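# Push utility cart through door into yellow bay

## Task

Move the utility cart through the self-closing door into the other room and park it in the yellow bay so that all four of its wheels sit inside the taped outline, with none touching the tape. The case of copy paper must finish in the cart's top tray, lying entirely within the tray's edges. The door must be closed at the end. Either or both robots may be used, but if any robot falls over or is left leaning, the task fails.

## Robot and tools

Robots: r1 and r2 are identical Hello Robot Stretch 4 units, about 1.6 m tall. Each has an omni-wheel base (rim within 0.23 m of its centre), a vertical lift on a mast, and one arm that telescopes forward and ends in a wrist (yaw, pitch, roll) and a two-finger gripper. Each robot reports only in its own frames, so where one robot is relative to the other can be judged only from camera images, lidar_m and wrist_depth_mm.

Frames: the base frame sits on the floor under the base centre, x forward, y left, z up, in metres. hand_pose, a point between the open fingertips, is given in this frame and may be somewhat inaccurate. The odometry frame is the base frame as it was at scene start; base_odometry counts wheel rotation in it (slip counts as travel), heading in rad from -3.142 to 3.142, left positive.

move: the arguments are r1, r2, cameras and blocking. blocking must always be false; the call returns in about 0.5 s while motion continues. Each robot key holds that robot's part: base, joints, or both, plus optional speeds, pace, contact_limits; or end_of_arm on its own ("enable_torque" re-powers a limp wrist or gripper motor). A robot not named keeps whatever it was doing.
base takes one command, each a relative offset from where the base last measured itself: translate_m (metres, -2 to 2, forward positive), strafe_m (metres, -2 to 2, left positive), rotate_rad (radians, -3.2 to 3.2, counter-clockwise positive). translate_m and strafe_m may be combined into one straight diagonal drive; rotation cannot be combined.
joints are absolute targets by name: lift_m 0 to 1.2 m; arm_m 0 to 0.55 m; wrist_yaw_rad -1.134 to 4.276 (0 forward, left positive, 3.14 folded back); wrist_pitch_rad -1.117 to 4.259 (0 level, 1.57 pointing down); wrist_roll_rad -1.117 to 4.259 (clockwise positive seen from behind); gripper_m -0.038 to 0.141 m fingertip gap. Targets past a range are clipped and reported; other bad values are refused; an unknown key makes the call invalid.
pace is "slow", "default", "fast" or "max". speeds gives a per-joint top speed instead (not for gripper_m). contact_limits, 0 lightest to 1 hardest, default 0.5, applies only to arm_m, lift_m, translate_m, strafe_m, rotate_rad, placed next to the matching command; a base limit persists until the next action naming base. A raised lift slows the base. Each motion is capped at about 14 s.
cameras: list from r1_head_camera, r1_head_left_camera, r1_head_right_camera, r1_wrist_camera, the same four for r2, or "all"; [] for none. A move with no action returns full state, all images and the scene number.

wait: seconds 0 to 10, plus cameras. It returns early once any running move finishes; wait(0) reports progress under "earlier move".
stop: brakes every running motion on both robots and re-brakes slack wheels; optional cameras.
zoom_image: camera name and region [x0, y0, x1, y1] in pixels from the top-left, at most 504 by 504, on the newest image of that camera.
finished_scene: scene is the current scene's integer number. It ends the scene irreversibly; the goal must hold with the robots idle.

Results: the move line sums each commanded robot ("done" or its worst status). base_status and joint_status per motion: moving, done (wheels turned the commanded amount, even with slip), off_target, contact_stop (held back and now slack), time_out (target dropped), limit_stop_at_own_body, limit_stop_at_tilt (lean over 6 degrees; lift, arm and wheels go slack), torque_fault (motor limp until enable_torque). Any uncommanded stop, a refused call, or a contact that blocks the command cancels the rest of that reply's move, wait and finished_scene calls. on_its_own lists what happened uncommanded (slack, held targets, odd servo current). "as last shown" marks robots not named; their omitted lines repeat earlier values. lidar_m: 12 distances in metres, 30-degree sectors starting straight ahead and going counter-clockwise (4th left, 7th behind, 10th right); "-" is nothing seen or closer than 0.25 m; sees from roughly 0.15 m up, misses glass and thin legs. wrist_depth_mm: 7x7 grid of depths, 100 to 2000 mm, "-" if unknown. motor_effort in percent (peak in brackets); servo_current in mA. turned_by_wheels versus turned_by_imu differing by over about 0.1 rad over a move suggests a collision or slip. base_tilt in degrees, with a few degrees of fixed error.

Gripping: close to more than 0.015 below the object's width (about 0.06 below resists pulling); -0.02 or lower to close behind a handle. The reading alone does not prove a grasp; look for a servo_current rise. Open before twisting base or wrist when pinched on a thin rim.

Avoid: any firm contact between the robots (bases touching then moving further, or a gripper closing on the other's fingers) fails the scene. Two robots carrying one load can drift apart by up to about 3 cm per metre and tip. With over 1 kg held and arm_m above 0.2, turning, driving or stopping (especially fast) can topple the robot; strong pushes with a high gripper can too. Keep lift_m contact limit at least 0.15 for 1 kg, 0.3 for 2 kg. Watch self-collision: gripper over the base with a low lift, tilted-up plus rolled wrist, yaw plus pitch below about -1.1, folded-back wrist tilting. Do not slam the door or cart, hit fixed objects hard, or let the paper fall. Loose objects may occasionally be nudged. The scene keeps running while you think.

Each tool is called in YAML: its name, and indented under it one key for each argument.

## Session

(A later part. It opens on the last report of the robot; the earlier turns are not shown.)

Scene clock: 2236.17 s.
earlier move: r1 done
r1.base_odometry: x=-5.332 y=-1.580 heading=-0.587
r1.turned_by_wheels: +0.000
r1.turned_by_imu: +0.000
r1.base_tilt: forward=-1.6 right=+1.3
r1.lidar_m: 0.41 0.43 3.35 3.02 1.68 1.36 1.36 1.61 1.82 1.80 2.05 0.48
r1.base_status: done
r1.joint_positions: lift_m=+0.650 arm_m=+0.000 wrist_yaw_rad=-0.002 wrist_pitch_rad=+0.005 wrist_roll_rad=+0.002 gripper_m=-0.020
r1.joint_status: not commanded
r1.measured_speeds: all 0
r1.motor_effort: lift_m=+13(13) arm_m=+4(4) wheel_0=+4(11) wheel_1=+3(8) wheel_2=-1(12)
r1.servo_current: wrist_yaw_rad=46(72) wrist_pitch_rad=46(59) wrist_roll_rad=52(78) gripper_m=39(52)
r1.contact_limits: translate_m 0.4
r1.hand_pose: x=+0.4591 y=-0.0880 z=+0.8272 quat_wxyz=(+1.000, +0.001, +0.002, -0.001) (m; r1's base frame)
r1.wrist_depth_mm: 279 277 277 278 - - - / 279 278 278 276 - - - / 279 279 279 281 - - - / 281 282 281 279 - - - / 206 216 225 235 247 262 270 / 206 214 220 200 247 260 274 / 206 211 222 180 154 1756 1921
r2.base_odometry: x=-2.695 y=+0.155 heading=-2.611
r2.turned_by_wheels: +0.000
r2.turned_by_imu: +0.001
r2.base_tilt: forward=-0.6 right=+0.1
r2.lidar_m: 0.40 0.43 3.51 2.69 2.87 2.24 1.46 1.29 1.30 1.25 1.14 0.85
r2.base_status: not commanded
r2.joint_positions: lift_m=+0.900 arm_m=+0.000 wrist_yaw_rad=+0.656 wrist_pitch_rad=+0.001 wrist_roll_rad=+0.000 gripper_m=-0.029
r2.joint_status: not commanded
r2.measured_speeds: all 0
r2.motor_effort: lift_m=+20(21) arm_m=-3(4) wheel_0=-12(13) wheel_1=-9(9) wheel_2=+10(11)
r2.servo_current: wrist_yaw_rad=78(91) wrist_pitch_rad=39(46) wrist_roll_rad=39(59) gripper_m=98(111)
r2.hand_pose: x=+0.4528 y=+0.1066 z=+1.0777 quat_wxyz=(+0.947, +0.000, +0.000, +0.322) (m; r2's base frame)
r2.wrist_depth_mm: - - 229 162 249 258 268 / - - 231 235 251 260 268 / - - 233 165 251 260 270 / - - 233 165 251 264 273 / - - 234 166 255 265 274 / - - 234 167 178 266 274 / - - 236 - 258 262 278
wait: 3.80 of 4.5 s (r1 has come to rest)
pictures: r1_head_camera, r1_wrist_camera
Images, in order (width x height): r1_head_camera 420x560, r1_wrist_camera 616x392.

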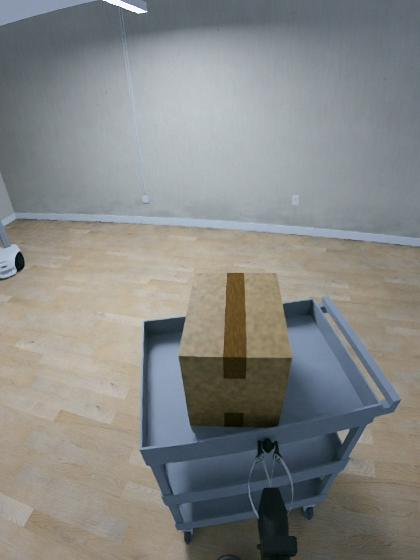

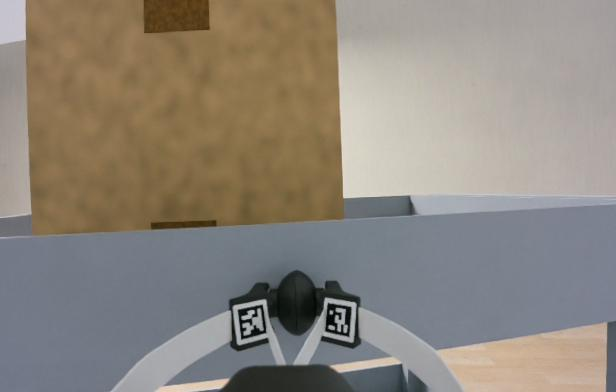

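move:
  blocking: false
  r1: {"base": {"translate_m": -0.07, "strafe_m": 0.0}}

wait:
  seconds: 1.3

move:
  blocking: false
  r1: {"base": {"translate_m": 0.0, "strafe_m": 0.15}}

wait:
  seconds: 2

move:
  blocking: false
  r1: {"base": {"translate_m": 0.23, "strafe_m": 0.0}, "contact_limits": {"translate_m": 0.4}, "pace": "slow"}

wait:
  seconds: 4.5
  cameras: ["r1_head_camera", "r1_wrist_camera"]

Scene clock: 2250.50 s.
move: r1 moving
r1.base_odometry: x=-5.358 y=-1.562 heading=-0.587
r1.turned_by_wheels: +0.000
r1.turned_by_imu: +0.000
r1.base_tilt: forward=-1.6 right=+1.2
r1.lidar_m: 0.44 0.45 3.37 2.98 1.63 1.34 1.32 1.56 1.82 1.81 2.06 0.51
r1.base_status: translate_m moving; strafe_m moving
r1.joint_positions: lift_m=+0.650 arm_m=+0.000 wrist_yaw_rad=-0.002 wrist_pitch_rad=+0.005 wrist_roll_rad=+0.002 gripper_m=-0.020
r1.joint_status: not commanded
r1.measured_speeds: translate_m=-0.121 strafe_m=+0.001 rotate_rad=+0.001 lift_m=+0.000 arm_m=+0.000 wrist_yaw_rad=+0.000 wrist_pitch_rad=+0.000 wrist_roll_rad=+0.000
r1.motor_effort: lift_m=+13(13) arm_m=+4(4) wheel_0=-5(7) wheel_1=-6(8) wheel_2=+8(9)
r1.servo_current: wrist_yaw_rad=59(65) wrist_pitch_rad=33(52) wrist_roll_rad=46(52) gripper_m=39(46)
r1.hand_pose: x=+0.4591 y=-0.0880 z=+0.8272 quat_wxyz=(+1.000, +0.001, +0.002, -0.001) (m; r1's base frame)
r1.wrist_depth_mm: - 304 301 303 - - - / - 304 304 304 - - - / - 307 306 304 - - - / 488 309 306 306 - - - / 229 237 248 258 272 287 300 / 229 239 243 199 273 287 304 / 230 236 179 179 144 1863 1808
r2: as last shown
r2.turned_by_imu: +0.000
r2.lidar_m: 0.40 0.42 3.46 2.68 2.87 2.27 1.44 1.30 1.28 1.25 1.13 0.86
r2.motor_effort: lift_m=+20(20) arm_m=-3(4) wheel_0=-12(13) wheel_1=-9(9) wheel_2=+10(11)
r2.servo_current: wrist_yaw_rad=59(91) wrist_pitch_rad=39(46) wrist_roll_rad=46(52) gripper_m=98(104)
r2.wrist_depth_mm: - - 231 161 249 257 268 / - - 230 235 250 260 268 / - - 233 164 250 260 270 / - - 234 165 252 262 273 / - - 236 167 254 264 274 / - - 233 167 178 265 276 / - - 236 - 258 263 277
pictures: none

Scene clock: 2251.37 s.
earlier move: r1 done
r1.base_odometry: x=-5.390 y=-1.541 heading=-0.587
r1.turned_by_wheels: +0.000
r1.turned_by_imu: +0.000
r1.base_tilt: forward=-1.6 right=+1.2
r1.lidar_m: 0.48 0.47 3.41 2.90 1.58 1.28 1.27 1.52 1.81 1.80 2.04 0.55
r1.base_status: done
r1.joint_positions: lift_m=+0.650 arm_m=+0.000 wrist_yaw_rad=-0.002 wrist_pitch_rad=+0.005 wrist_roll_rad=+0.002 gripper_m=-0.020
r1.joint_status: not commanded
r1.measured_speeds: all 0
r1.motor_effort: lift_m=+13(13) arm_m=+4(4) wheel_0=-3(7) wheel_1=+0(8) wheel_2=-1(9)
r1.servo_current: wrist_yaw_rad=65(65) wrist_pitch_rad=46(52) wrist_roll_rad=52(72) gripper_m=46(52)
r1.hand_pose: x=+0.4591 y=-0.0880 z=+0.8272 quat_wxyz=(+1.000, +0.001, +0.002, -0.001) (m; r1's base frame)
r1.wrist_depth_mm: - 347 347 347 - - - / - 349 345 347 - - - / - 347 349 349 - - - / - 349 347 349 - 569 - / 266 277 291 304 319 338 353 / 267 278 286 199 319 - 370 / 1863 279 171 165 145 1808 1661
r2.base_odometry: x=-2.695 y=+0.155 heading=-2.611
r2.turned_by_wheels: +0.000
r2.turned_by_imu: +0.000
r2.base_tilt: forward=-0.6 right=+0.1
r2.lidar_m: 0.41 0.42 3.48 2.69 2.89 2.25 1.42 1.28 1.30 1.27 1.13 0.84
r2.base_status: not commanded
r2.joint_positions: lift_m=+0.900 arm_m=+0.000 wrist_yaw_rad=+0.656 wrist_pitch_rad=+0.001 wrist_roll_rad=+0.000 gripper_m=-0.029
r2.joint_status: not commanded
r2.measured_speeds: all 0
r2.motor_effort: lift_m=+20(20) arm_m=-3(4) wheel_0=-12(13) wheel_1=-9(9) wheel_2=+10(11)
r2.servo_current: wrist_yaw_rad=85(104) wrist_pitch_rad=39(46) wrist_roll_rad=39(59) gripper_m=98(111)
r2.hand_pose: x=+0.4528 y=+0.1066 z=+1.0777 quat_wxyz=(+0.947, +0.000, +0.000, +0.322) (m; r2's base frame)
r2.wrist_depth_mm: - - 230 162 248 258 270 / - - 231 235 249 258 267 / - - 232 164 252 260 271 / - - 233 165 251 264 272 / - - 236 167 254 265 276 / - - 233 167 178 267 277 / - - 236 - 258 263 278
wait: 0.87 of 1.3 s (r1 has come to rest)
pictures: none

Scene clock: 2251.87 s.
move: r1 moving
r1.base_odometry: x=-5.370 y=-1.511 heading=-0.587
r1.turned_by_wheels: +0.000
r1.turned_by_imu: +0.000
r1.base_tilt: forward=-1.6 right=+1.3
r1.lidar_m: 0.47 0.49 3.37 2.86 1.56 1.29 1.27 1.48 1.85 1.83 2.08 0.54
r1.base_status: translate_m moving; strafe_m moving
r1.joint_positions: lift_m=+0.650 arm_m=+0.000 wrist_yaw_rad=-0.002 wrist_pitch_rad=+0.005 wrist_roll_rad=+0.002 gripper_m=-0.020
r1.joint_status: not commanded
r1.measured_speeds: translate_m=+0.000 strafe_m=+0.140 rotate_rad=-0.001 lift_m=+0.000 arm_m=+0.000 wrist_yaw_rad=+0.000 wrist_pitch_rad=+0.000 wrist_roll_rad=+0.000
r1.motor_effort: lift_m=+13(13) arm_m=+4(4) wheel_0=-8(11) wheel_1=+8(11) wheel_2=+0(2)
r1.servo_current: wrist_yaw_rad=39(65) wrist_pitch_rad=46(52) wrist_roll_rad=46(72) gripper_m=52(52)
r1.hand_pose: x=+0.4591 y=-0.0880 z=+0.8272 quat_wxyz=(+1.000, +0.001, +0.002, -0.001) (m; r1's base frame)
r1.wrist_depth_mm: - 345 345 349 - - - / - 351 347 349 - - - / - 349 351 351 - - - / - 349 349 351 349 - - / 263 272 286 300 315 329 347 / 263 272 281 198 314 338 - / 1863 274 171 165 144 1983 1863
r2: as last shown
r2.lidar_m: 0.40 0.43 3.47 2.70 2.89 2.24 1.42 1.28 1.30 1.27 1.13 0.84
r2.motor_effort: lift_m=+20(20) arm_m=-3(4) wheel_0=-12(13) wheel_1=-9(9) wheel_2=+11(11)
r2.servo_current: wrist_yaw_rad=78(85) wrist_pitch_rad=39(46) wrist_roll_rad=52(52) gripper_m=104(111)
r2.wrist_depth_mm: - - 230 162 249 259 268 / - - 231 235 249 259 268 / - - 233 164 250 260 271 / - - 235 165 252 263 272 / - - 235 167 254 264 273 / - - 232 167 178 266 277 / - - 236 - 256 262 277
pictures: none

Scene clock: 2253.10 s.
earlier move: r1 done
r1.base_odometry: x=-5.307 y=-1.416 heading=-0.587
r1.turned_by_wheels: +0.000
r1.turned_by_imu: +0.001
r1.base_tilt: forward=-1.6 right=+1.3
r1.lidar_m: 0.46 3.21 3.26 2.81 1.54 1.27 1.25 1.47 1.96 1.94 0.85 0.53
r1.base_status: done
r1.joint_positions: lift_m=+0.650 arm_m=+0.000 wrist_yaw_rad=-0.002 wrist_pitch_rad=+0.005 wrist_roll_rad=+0.002 gripper_m=-0.020
r1.joint_status: not commanded
r1.measured_speeds: all 0
r1.motor_effort: lift_m=+13(13) arm_m=+4(4) wheel_0=-2(11) wheel_1=+0(11) wheel_2=+0(2)
r1.servo_current: wrist_yaw_rad=59(65) wrist_pitch_rad=46(52) wrist_roll_rad=33(72) gripper_m=46(52)
r1.hand_pose: x=+0.4591 y=-0.0880 z=+0.8272 quat_wxyz=(+1.000, +0.001, +0.002, -0.001) (m; r1's base frame)
r1.wrist_depth_mm: - - - 349 345 347 - / - - - 351 349 345 - / - - - 353 349 347 - / - - - 351 349 347 - / - 254 265 276 287 300 312 / - 255 260 199 287 298 - / - 252 179 183 144 759 1808
r2.base_odometry: x=-2.695 y=+0.155 heading=-2.611
r2.turned_by_wheels: +0.000
r2.turned_by_imu: +0.000
r2.base_tilt: forward=-0.5 right=+0.1
r2.lidar_m: 0.43 0.43 3.48 2.69 2.92 2.25 1.45 1.28 1.30 1.26 1.12 0.86
r2.base_status: not commanded
r2.joint_positions: lift_m=+0.900 arm_m=+0.000 wrist_yaw_rad=+0.656 wrist_pitch_rad=+0.001 wrist_roll_rad=+0.000 gripper_m=-0.029
r2.joint_status: not commanded
r2.measured_speeds: all 0
r2.motor_effort: lift_m=+20(20) arm_m=-3(4) wheel_0=-13(13) wheel_1=-9(9) wheel_2=+10(11)
r2.servo_current: wrist_yaw_rad=91(98) wrist_pitch_rad=39(46) wrist_roll_rad=46(65) gripper_m=98(111)
r2.hand_pose: x=+0.4528 y=+0.1066 z=+1.0777 quat_wxyz=(+0.947, +0.000, +0.000, +0.322) (m; r2's base frame)
r2.wrist_depth_mm: - - 231 162 249 258 267 / - - 230 235 249 258 268 / - - 232 163 251 262 271 / - - 234 165 251 262 274 / - - 235 166 255 263 274 / - - 233 167 178 267 274 / - - 236 - 258 262 277
wait: 1.23 of 2 s (r1 has come to rest)
pictures: none

Scene clock: 2253.60 s.
move: r1 moving
r1.base_odometry: x=-5.297 y=-1.423 heading=-0.587
r1.turned_by_wheels: +0.000
r1.turned_by_imu: +0.000
r1.base_tilt: forward=-1.6 right=+1.3
r1.lidar_m: 0.43 3.20 3.30 2.86 1.56 1.26 1.25 1.50 1.96 1.93 0.85 0.49
r1.base_status: translate_m moving; strafe_m moving
r1.joint_positions: lift_m=+0.650 arm_m=+0.000 wrist_yaw_rad=-0.002 wrist_pitch_rad=+0.005 wrist_roll_rad=+0.002 gripper_m=-0.020
r1.joint_status: not commanded
r1.measured_speeds: translate_m=+0.048 strafe_m=+0.000 rotate_rad=+0.001 lift_m=+0.000 arm_m=+0.000 wrist_yaw_rad=+0.000 wrist_pitch_rad=+0.000 wrist_roll_rad=+0.000
r1.motor_effort: lift_m=+13(13) arm_m=+4(4) wheel_0=+6(6) wheel_1=+2(5) wheel_2=-6(6)
r1.servo_current: wrist_yaw_rad=39(65) wrist_pitch_rad=46(52) wrist_roll_rad=46(52) gripper_m=46(46)
r1.contact_limits: translate_m 0.4
r1.hand_pose: x=+0.4591 y=-0.0880 z=+0.8272 quat_wxyz=(+1.000, +0.001, +0.002, -0.001) (m; r1's base frame)
r1.wrist_depth_mm: - - - 340 338 336 - / - - - 338 338 334 - / - - - 343 338 338 - / - - - 343 340 336 - / - 244 254 264 276 289 300 / - 244 249 198 276 289 303 / 1983 240 178 165 144 768 1921
r2: as last shown
r2.base_tilt: forward=-0.6 right=+0.1
r2.lidar_m: 0.39 0.43 3.48 2.69 2.85 2.25 1.44 1.30 1.30 1.28 1.14 0.87
r2.motor_effort: lift_m=+20(20) arm_m=-4(4) wheel_0=-13(13) wheel_1=-9(9) wheel_2=+10(11)
r2.servo_current: wrist_yaw_rad=85(85) wrist_pitch_rad=39(46) wrist_roll_rad=39(52) gripper_m=98(104)
r2.wrist_depth_mm: - - 230 161 248 258 268 / - - 231 235 250 258 267 / - - 233 164 251 260 271 / - - 234 164 251 262 273 / - - 235 166 255 265 273 / - - 233 167 179 267 276 / - - 236 - 258 263 278
pictures: none

Scene clock: 2256.70 s.
earlier move: r1 done
r1.base_odometry: x=-5.115 y=-1.543 heading=-0.587
r1.turned_by_wheels: +0.000
r1.turned_by_imu: +0.003
r1.base_tilt: forward=-1.6 right=+1.3
r1.lidar_m: 0.42 3.06 3.16 3.27 1.81 1.50 1.46 1.76 2.01 1.99 0.78 0.46
r1.base_status: done
r1.joint_positions: lift_m=+0.650 arm_m=+0.000 wrist_yaw_rad=-0.003 wrist_pitch_rad=+0.005 wrist_roll_rad=+0.002 gripper_m=-0.020
r1.joint_status: not commanded
r1.measured_speeds: all 0
r1.motor_effort: lift_m=+13(13) arm_m=+4(5) wheel_0=+4(9) wheel_1=+3(9) wheel_2=-3(16)
r1.servo_current: wrist_yaw_rad=52(72) wrist_pitch_rad=46(52) wrist_roll_rad=39(72) gripper_m=46(52)
r1.contact_limits: translate_m 0.4
r1.hand_pose: x=+0.4590 y=-0.0882 z=+0.8274 quat_wxyz=(+1.000, +0.001, +0.002, -0.001) (m; r1's base frame)
r1.wrist_depth_mm: - - 306 306 307 307 - / - - 306 306 307 309 - / - - 309 309 309 309 - / - - 307 309 310 309 - / 204 213 223 235 248 262 273 / 204 213 218 201 247 263 276 / 205 208 220 183 144 1808 1921
r2.base_odometry: x=-2.695 y=+0.155 heading=-2.611
r2.turned_by_wheels: +0.000
r2.turned_by_imu: +0.000
r2.base_tilt: forward=-0.6 right=+0.1
r2.lidar_m: 0.39 0.43 3.48 2.59 2.68 2.22 1.44 1.30 1.32 1.27 1.12 0.88
r2.base_status: not commanded
r2.joint_positions: lift_m=+0.900 arm_m=+0.000 wrist_yaw_rad=+0.656 wrist_pitch_rad=+0.001 wrist_roll_rad=+0.000 gripper_m=-0.029
r2.joint_status: not commanded
r2.measured_speeds: all 0
r2.motor_effort: lift_m=+20(20) arm_m=-4(4) wheel_0=-13(13) wheel_1=-9(9) wheel_2=+10(11)
r2.servo_current: wrist_yaw_rad=85(98) wrist_pitch_rad=39(46) wrist_roll_rad=39(59) gripper_m=104(111)
r2.hand_pose: x=+0.4528 y=+0.1066 z=+1.0777 quat_wxyz=(+0.947, +0.000, +0.000, +0.322) (m; r2's base frame)
r2.wrist_depth_mm: - - 230 162 249 259 270 / - - 231 234 250 259 271 / - - 233 164 251 262 271 / - - 234 165 251 262 272 / - - 235 167 254 264 273 / - - 232 167 178 266 276 / - - 236 - 258 263 278
wait: 3.10 of 4.5 s (r1 has come to rest)
pictures: r1_head_camera, r1_wrist_camera
Images, in order (width x height): r1_head_camera 420x560, r1_wrist_camera 616x392.

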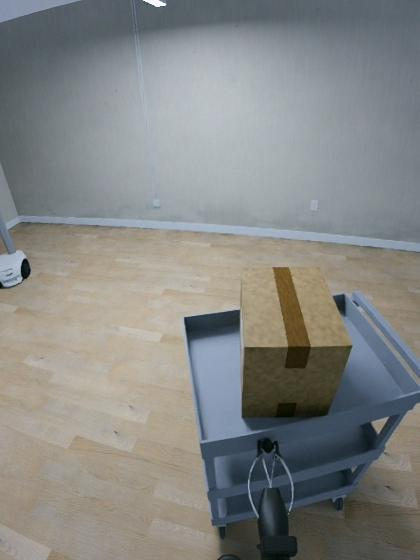

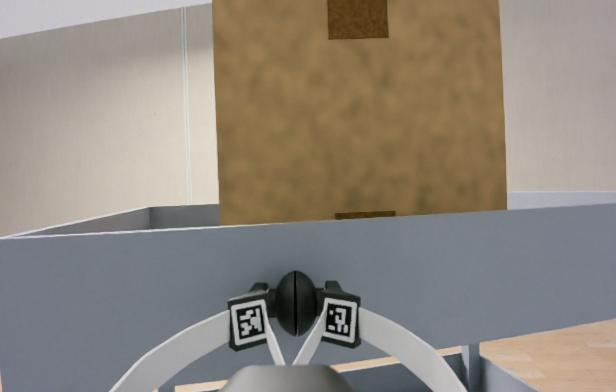

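move:
  blocking: false
  r1: {"base": {"translate_m": -0.03, "strafe_m": 0.0}}

wait:
  seconds: 1.2

move:
  blocking: false
  r1: {"base": {"translate_m": -0.01, "strafe_m": 0.12}}

wait:
  seconds: 2

move:
  blocking: false
  r1: {"base": {"translate_m": 0.18, "strafe_m": 0.0}, "contact_limits": {"translate_m": 0.4}, "pace": "slow"}

wait:
  seconds: 4.5
  cameras: ["r1_head_camera", "r1_wrist_camera"]

Scene clock: 2270.17 s.
move: r1 moving
r1.base_odometry: x=-5.137 y=-1.529 heading=-0.587
r1.turned_by_wheels: +0.000
r1.turned_by_imu: -0.001
r1.base_tilt: forward=-1.6 right=+1.3
r1.lidar_m: 0.43 3.06 3.13 3.23 1.76 1.45 1.47 1.70 2.00 2.00 0.84 0.51
r1.base_status: translate_m moving; strafe_m moving
r1.joint_positions: lift_m=+0.650 arm_m=+0.000 wrist_yaw_rad=-0.003 wrist_pitch_rad=+0.005 wrist_roll_rad=+0.002 gripper_m=-0.020
r1.joint_status: not commanded
r1.measured_speeds: translate_m=-0.050 strafe_m=+0.000 rotate_rad=+0.002 lift_m=+0.000 arm_m=+0.000 wrist_yaw_rad=+0.000 wrist_pitch_rad=+0.000 wrist_roll_rad=+0.000
r1.motor_effort: lift_m=+13(13) arm_m=+4(4) wheel_0=-2(6) wheel_1=-1(7) wheel_2=-1(8)
r1.servo_current: wrist_yaw_rad=52(78) wrist_pitch_rad=46(59) wrist_roll_rad=52(59) gripper_m=46(52)
r1.hand_pose: x=+0.4590 y=-0.0882 z=+0.8274 quat_wxyz=(+1.000, +0.001, +0.002, -0.001) (m; r1's base frame)
r1.wrist_depth_mm: - - 329 329 329 332 - / - - - 329 330 330 - / - - - 330 330 330 - / - - 332 332 330 330 - / 226 234 245 257 271 287 303 / 225 233 241 198 272 287 307 / 226 229 171 180 144 1863 1863
r2: as last shown
r2.lidar_m: 0.43 0.45 3.50 2.58 2.63 2.25 1.45 1.30 1.32 1.25 1.11 0.83
r2.motor_effort: lift_m=+20(20) arm_m=-3(4) wheel_0=-12(13) wheel_1=-9(9) wheel_2=+10(11)
r2.servo_current: wrist_yaw_rad=85(91) wrist_pitch_rad=33(46) wrist_roll_rad=52(52) gripper_m=98(104)
r2.wrist_depth_mm: - - 229 161 249 258 268 / - - 230 234 250 259 268 / - - 233 165 250 262 271 / - - 234 166 251 262 272 / - - 235 166 254 265 274 / - - 232 167 178 267 276 / - - 235 - 257 263 278
pictures: none

Scene clock: 2270.67 s.
earlier move: r1 done
r1.base_odometry: x=-5.140 y=-1.527 heading=-0.587
r1.turned_by_wheels: +0.000
r1.turned_by_imu: +0.000
r1.base_tilt: forward=-1.6 right=+1.3
r1.lidar_m: 0.44 3.05 3.17 3.21 1.74 1.46 1.44 1.72 1.99 1.99 0.79 0.51
r1.base_status: done
r1.joint_positions: lift_m=+0.650 arm_m=+0.000 wrist_yaw_rad=-0.003 wrist_pitch_rad=+0.005 wrist_roll_rad=+0.002 gripper_m=-0.020
r1.joint_status: not commanded
r1.measured_speeds: all 0
r1.motor_effort: lift_m=+13(13) arm_m=+4(4) wheel_0=-2(6) wheel_1=-1(7) wheel_2=+1(8)
r1.servo_current: wrist_yaw_rad=52(78) wrist_pitch_rad=39(59) wrist_roll_rad=65(65) gripper_m=46(52)
r1.hand_pose: x=+0.4590 y=-0.0882 z=+0.8274 quat_wxyz=(+1.000, +0.001, +0.002, -0.001) (m; r1's base frame)
r1.wrist_depth_mm: - - 336 336 336 334 - / - - - 338 338 336 - / - - - 336 338 338 - / - - 338 338 340 338 - / 232 240 251 264 279 296 312 / 231 239 247 198 278 296 315 / 234 236 171 165 144 1921 1808
r2.base_odometry: x=-2.695 y=+0.155 heading=-2.611
r2.turned_by_wheels: +0.000
r2.turned_by_imu: +0.000
r2.base_tilt: forward=-0.6 right=+0.1
r2.lidar_m: 0.42 0.44 3.48 2.56 2.62 2.22 1.44 1.30 1.29 1.26 1.14 0.85
r2.base_status: not commanded
r2.joint_positions: lift_m=+0.900 arm_m=+0.000 wrist_yaw_rad=+0.656 wrist_pitch_rad=+0.001 wrist_roll_rad=+0.000 gripper_m=-0.029
r2.joint_status: not commanded
r2.measured_speeds: all 0
r2.motor_effort: lift_m=+20(20) arm_m=-3(4) wheel_0=-12(13) wheel_1=-8(9) wheel_2=+11(11)
r2.servo_current: wrist_yaw_rad=91(91) wrist_pitch_rad=39(46) wrist_roll_rad=46(59) gripper_m=104(104)
r2.hand_pose: x=+0.4528 y=+0.1066 z=+1.0777 quat_wxyz=(+0.947, +0.000, +0.000, +0.322) (m; r2's base frame)
r2.wrist_depth_mm: - - 230 161 248 259 268 / - - 230 235 250 259 270 / - - 233 164 250 262 271 / - - 234 165 251 263 272 / - - 235 166 255 265 274 / - - 232 167 178 267 276 / - - 236 - 257 262 278
wait: 0.50 of 1.2 s (r1 has come to rest)
pictures: none

Scene clock: 2271.17 s.
move: r1 moving
r1.base_odometry: x=-5.124 y=-1.496 heading=-0.587
r1.turned_by_wheels: +0.000
r1.turned_by_imu: +0.000
r1.base_tilt: forward=-1.6 right=+1.3
r1.lidar_m: 0.45 3.06 3.13 3.18 1.73 1.46 1.43 1.69 2.04 2.02 0.84 0.51
r1.base_status: translate_m moving; strafe_m moving
r1.joint_positions: lift_m=+0.650 arm_m=+0.000 wrist_yaw_rad=-0.003 wrist_pitch_rad=+0.005 wrist_roll_rad=+0.002 gripper_m=-0.020
r1.joint_status: not commanded
r1.measured_speeds: translate_m=-0.012 strafe_m=+0.134 rotate_rad=+0.002 lift_m=+0.000 arm_m=+0.000 wrist_yaw_rad=+0.000 wrist_pitch_rad=+0.000 wrist_roll_rad=+0.000
r1.motor_effort: lift_m=+13(13) arm_m=+4(4) wheel_0=-10(10) wheel_1=+9(10) wheel_2=+3(5)
r1.servo_current: wrist_yaw_rad=46(65) wrist_pitch_rad=46(46) wrist_roll_rad=65(65) gripper_m=46(52)
r1.hand_pose: x=+0.4590 y=-0.0882 z=+0.8274 quat_wxyz=(+1.000, +0.001, +0.002, -0.001) (m; r1's base frame)
r1.wrist_depth_mm: - - - 338 338 340 - / - - - 340 342 342 - / - - - 342 340 343 - / - - - 340 343 345 - / - 236 247 262 276 290 307 / - 236 244 199 274 291 309 / - 234 178 165 144 759 1808
r2: as last shown
r2.lidar_m: 0.40 0.43 3.48 2.56 2.62 2.25 1.44 1.29 1.30 1.26 1.13 0.86
r2.motor_effort: lift_m=+20(20) arm_m=-3(4) wheel_0=-12(13) wheel_1=-9(9) wheel_2=+10(11)
r2.servo_current: wrist_yaw_rad=85(91) wrist_pitch_rad=46(46) wrist_roll_rad=46(52) gripper_m=98(104)
r2.wrist_depth_mm: - - 230 162 250 257 270 / - - 231 235 250 259 268 / - - 231 164 250 262 272 / - - 233 165 251 262 272 / - - 235 167 255 265 273 / - - 233 167 178 266 276 / - - 236 - 257 263 278
pictures: none

Scene clock: 2272.27 s.
earlier move: r1 done
r1.base_odometry: x=-5.082 y=-1.421 heading=-0.587
r1.turned_by_wheels: +0.000
r1.turned_by_imu: +0.000
r1.base_tilt: forward=-1.6 right=+1.3
r1.lidar_m: 0.47 2.99 3.08 3.09 1.73 1.43 1.42 1.64 2.12 2.11 0.80 0.48
r1.base_status: done
r1.joint_positions: lift_m=+0.650 arm_m=+0.000 wrist_yaw_rad=-0.003 wrist_pitch_rad=+0.005 wrist_roll_rad=+0.002 gripper_m=-0.020
r1.joint_status: not commanded
r1.measured_speeds: all 0
r1.motor_effort: lift_m=+13(13) arm_m=+4(4) wheel_0=-2(13) wheel_1=+1(10) wheel_2=+2(5)
r1.servo_current: wrist_yaw_rad=33(65) wrist_pitch_rad=46(46) wrist_roll_rad=46(65) gripper_m=39(52)
r1.hand_pose: x=+0.4590 y=-0.0882 z=+0.8274 quat_wxyz=(+1.000, +0.001, +0.002, -0.001) (m; r1's base frame)
r1.wrist_depth_mm: - - - - 347 343 342 / - - - - 345 345 343 / - - - - 349 345 345 / - - - - 347 347 345 / - - - 248 259 272 286 / - - - 199 260 272 287 / - 1983 180 183 144 - 1863
r2.base_odometry: x=-2.695 y=+0.155 heading=-2.611
r2.turned_by_wheels: +0.000
r2.turned_by_imu: +0.000
r2.base_tilt: forward=-0.6 right=+0.1
r2.lidar_m: 0.40 0.43 3.47 2.54 2.65 2.25 1.44 1.29 1.29 1.26 1.12 0.81
r2.base_status: not commanded
r2.joint_positions: lift_m=+0.900 arm_m=+0.000 wrist_yaw_rad=+0.656 wrist_pitch_rad=+0.001 wrist_roll_rad=+0.000 gripper_m=-0.029
r2.joint_status: not commanded
r2.measured_speeds: all 0
r2.motor_effort: lift_m=+20(20) arm_m=-3(4) wheel_0=-12(13) wheel_1=-9(9) wheel_2=+11(11)
r2.servo_current: wrist_yaw_rad=98(98) wrist_pitch_rad=39(46) wrist_roll_rad=46(59) gripper_m=104(104)
r2.hand_pose: x=+0.4528 y=+0.1066 z=+1.0777 quat_wxyz=(+0.947, +0.000, +0.000, +0.322) (m; r2's base frame)
r2.wrist_depth_mm: - - 231 161 248 258 268 / - - 231 235 251 259 268 / - - 232 164 251 262 271 / - - 234 165 252 263 272 / - - 235 167 255 264 273 / - - 233 167 178 266 276 / - - 236 - 258 263 278
wait: 1.10 of 2 s (r1 has come to rest)
pictures: none

Scene clock: 2272.77 s.
move: r1 moving
r1.base_odometry: x=-5.072 y=-1.428 heading=-0.586
r1.turned_by_wheels: +0.000
r1.turned_by_imu: +0.000
r1.base_tilt: forward=-1.6 right=+1.3
r1.lidar_m: 0.44 3.00 3.09 3.15 1.76 1.42 1.42 1.66 2.11 2.10 0.80 0.47
r1.base_status: translate_m moving; strafe_m moving
r1.joint_positions: lift_m=+0.650 arm_m=+0.000 wrist_yaw_rad=-0.003 wrist_pitch_rad=+0.005 wrist_roll_rad=+0.002 gripper_m=-0.020
r1.joint_status: not commanded
r1.measured_speeds: translate_m=+0.049 strafe_m=-0.001 rotate_rad=-0.001 lift_m=+0.000 arm_m=+0.000 wrist_yaw_rad=+0.000 wrist_pitch_rad=+0.000 wrist_roll_rad=+0.000
r1.motor_effort: lift_m=+13(13) arm_m=+4(5) wheel_0=+6(8) wheel_1=+5(6) wheel_2=-5(6)
r1.servo_current: wrist_yaw_rad=33(72) wrist_pitch_rad=39(46) wrist_roll_rad=26(65) gripper_m=46(52)
r1.contact_limits: translate_m 0.4
r1.hand_pose: x=+0.4590 y=-0.0882 z=+0.8274 quat_wxyz=(+1.000, +0.001, +0.002, -0.001) (m; r1's base frame)
r1.wrist_depth_mm: - - - - 334 334 332 / - - - - 336 334 334 / - - - - 336 336 336 / - - - - 340 338 336 / - - - 237 248 262 272 / - - - 200 248 260 273 / - 1921 180 183 154 - 1921
r2: as last shown
r2.lidar_m: 0.42 0.45 3.49 2.57 2.62 2.25 1.42 1.29 1.30 1.26 1.13 0.83
r2.servo_current: wrist_yaw_rad=98(98) wrist_pitch_rad=39(39) wrist_roll_rad=52(59) gripper_m=104(104)
r2.wrist_depth_mm: - - 230 162 248 258 268 / - - 231 235 250 259 268 / - - 232 164 250 260 272 / - - 233 165 252 263 272 / - - 235 167 255 264 273 / - - 233 167 178 267 277 / - - 235 - 258 263 278
pictures: none

Scene clock: 2275.37 s.
earlier move: r1 done
r1.base_odometry: x=-4.932 y=-1.521 heading=-0.586
r1.turned_by_wheels: +0.000
r1.turned_by_imu: +0.000
r1.base_tilt: forward=-1.6 right=+1.3
r1.lidar_m: 0.44 2.88 2.92 3.48 1.94 1.61 1.60 1.83 2.16 2.16 0.73 0.48
r1.base_status: done
r1.joint_positions: lift_m=+0.650 arm_m=+0.000 wrist_yaw_rad=-0.003 wrist_pitch_rad=+0.004 wrist_roll_rad=+0.002 gripper_m=-0.020
r1.joint_status: not commanded
r1.measured_speeds: all 0
r1.motor_effort: lift_m=+13(13) arm_m=+4(5) wheel_0=+3(8) wheel_1=+4(9) wheel_2=-3(13)
r1.servo_current: wrist_yaw_rad=52(72) wrist_pitch_rad=46(52) wrist_roll_rad=46(72) gripper_m=46(52)
r1.contact_limits: translate_m 0.4
r1.hand_pose: x=+0.4590 y=-0.0882 z=+0.8274 quat_wxyz=(+1.000, +0.001, +0.002, -0.001) (m; r1's base frame)
r1.wrist_depth_mm: - - - - 325 322 322 / - - - - 327 322 322 / - - - - 325 325 324 / - - - - 327 325 322 / - - 225 234 245 257 267 / - - 222 201 243 257 270 / - 1983 223 183 144 256 1921
r2.base_odometry: x=-2.695 y=+0.155 heading=-2.611
r2.turned_by_wheels: +0.000
r2.turned_by_imu: +0.000
r2.base_tilt: forward=-0.6 right=+0.1
r2.lidar_m: 0.38 0.43 3.48 2.58 2.47 2.27 1.44 1.28 1.29 1.26 1.14 0.87
r2.base_status: not commanded
r2.joint_positions: lift_m=+0.900 arm_m=+0.000 wrist_yaw_rad=+0.656 wrist_pitch_rad=+0.001 wrist_roll_rad=+0.000 gripper_m=-0.029
r2.joint_status: not commanded
r2.measured_speeds: all 0
r2.motor_effort: lift_m=+20(20) arm_m=-3(4) wheel_0=-13(13) wheel_1=-9(9) wheel_2=+11(11)
r2.servo_current: wrist_yaw_rad=78(98) wrist_pitch_rad=39(46) wrist_roll_rad=26(65) gripper_m=104(111)
r2.hand_pose: x=+0.4528 y=+0.1066 z=+1.0777 quat_wxyz=(+0.947, +0.000, +0.000, +0.322) (m; r2's base frame)
r2.wrist_depth_mm: - - 230 161 250 259 268 / - - 232 236 249 258 268 / - - 233 164 252 262 271 / - - 234 165 251 263 273 / - - 235 167 254 265 274 / - - 234 167 179 266 277 / - - 236 - 258 262 278
wait: 2.60 of 4.5 s (r1 has come to rest)
pictures: r1_head_camera, r1_wrist_camera
Images, in order (width x height): r1_head_camera 420x560, r1_wrist_camera 616x392.

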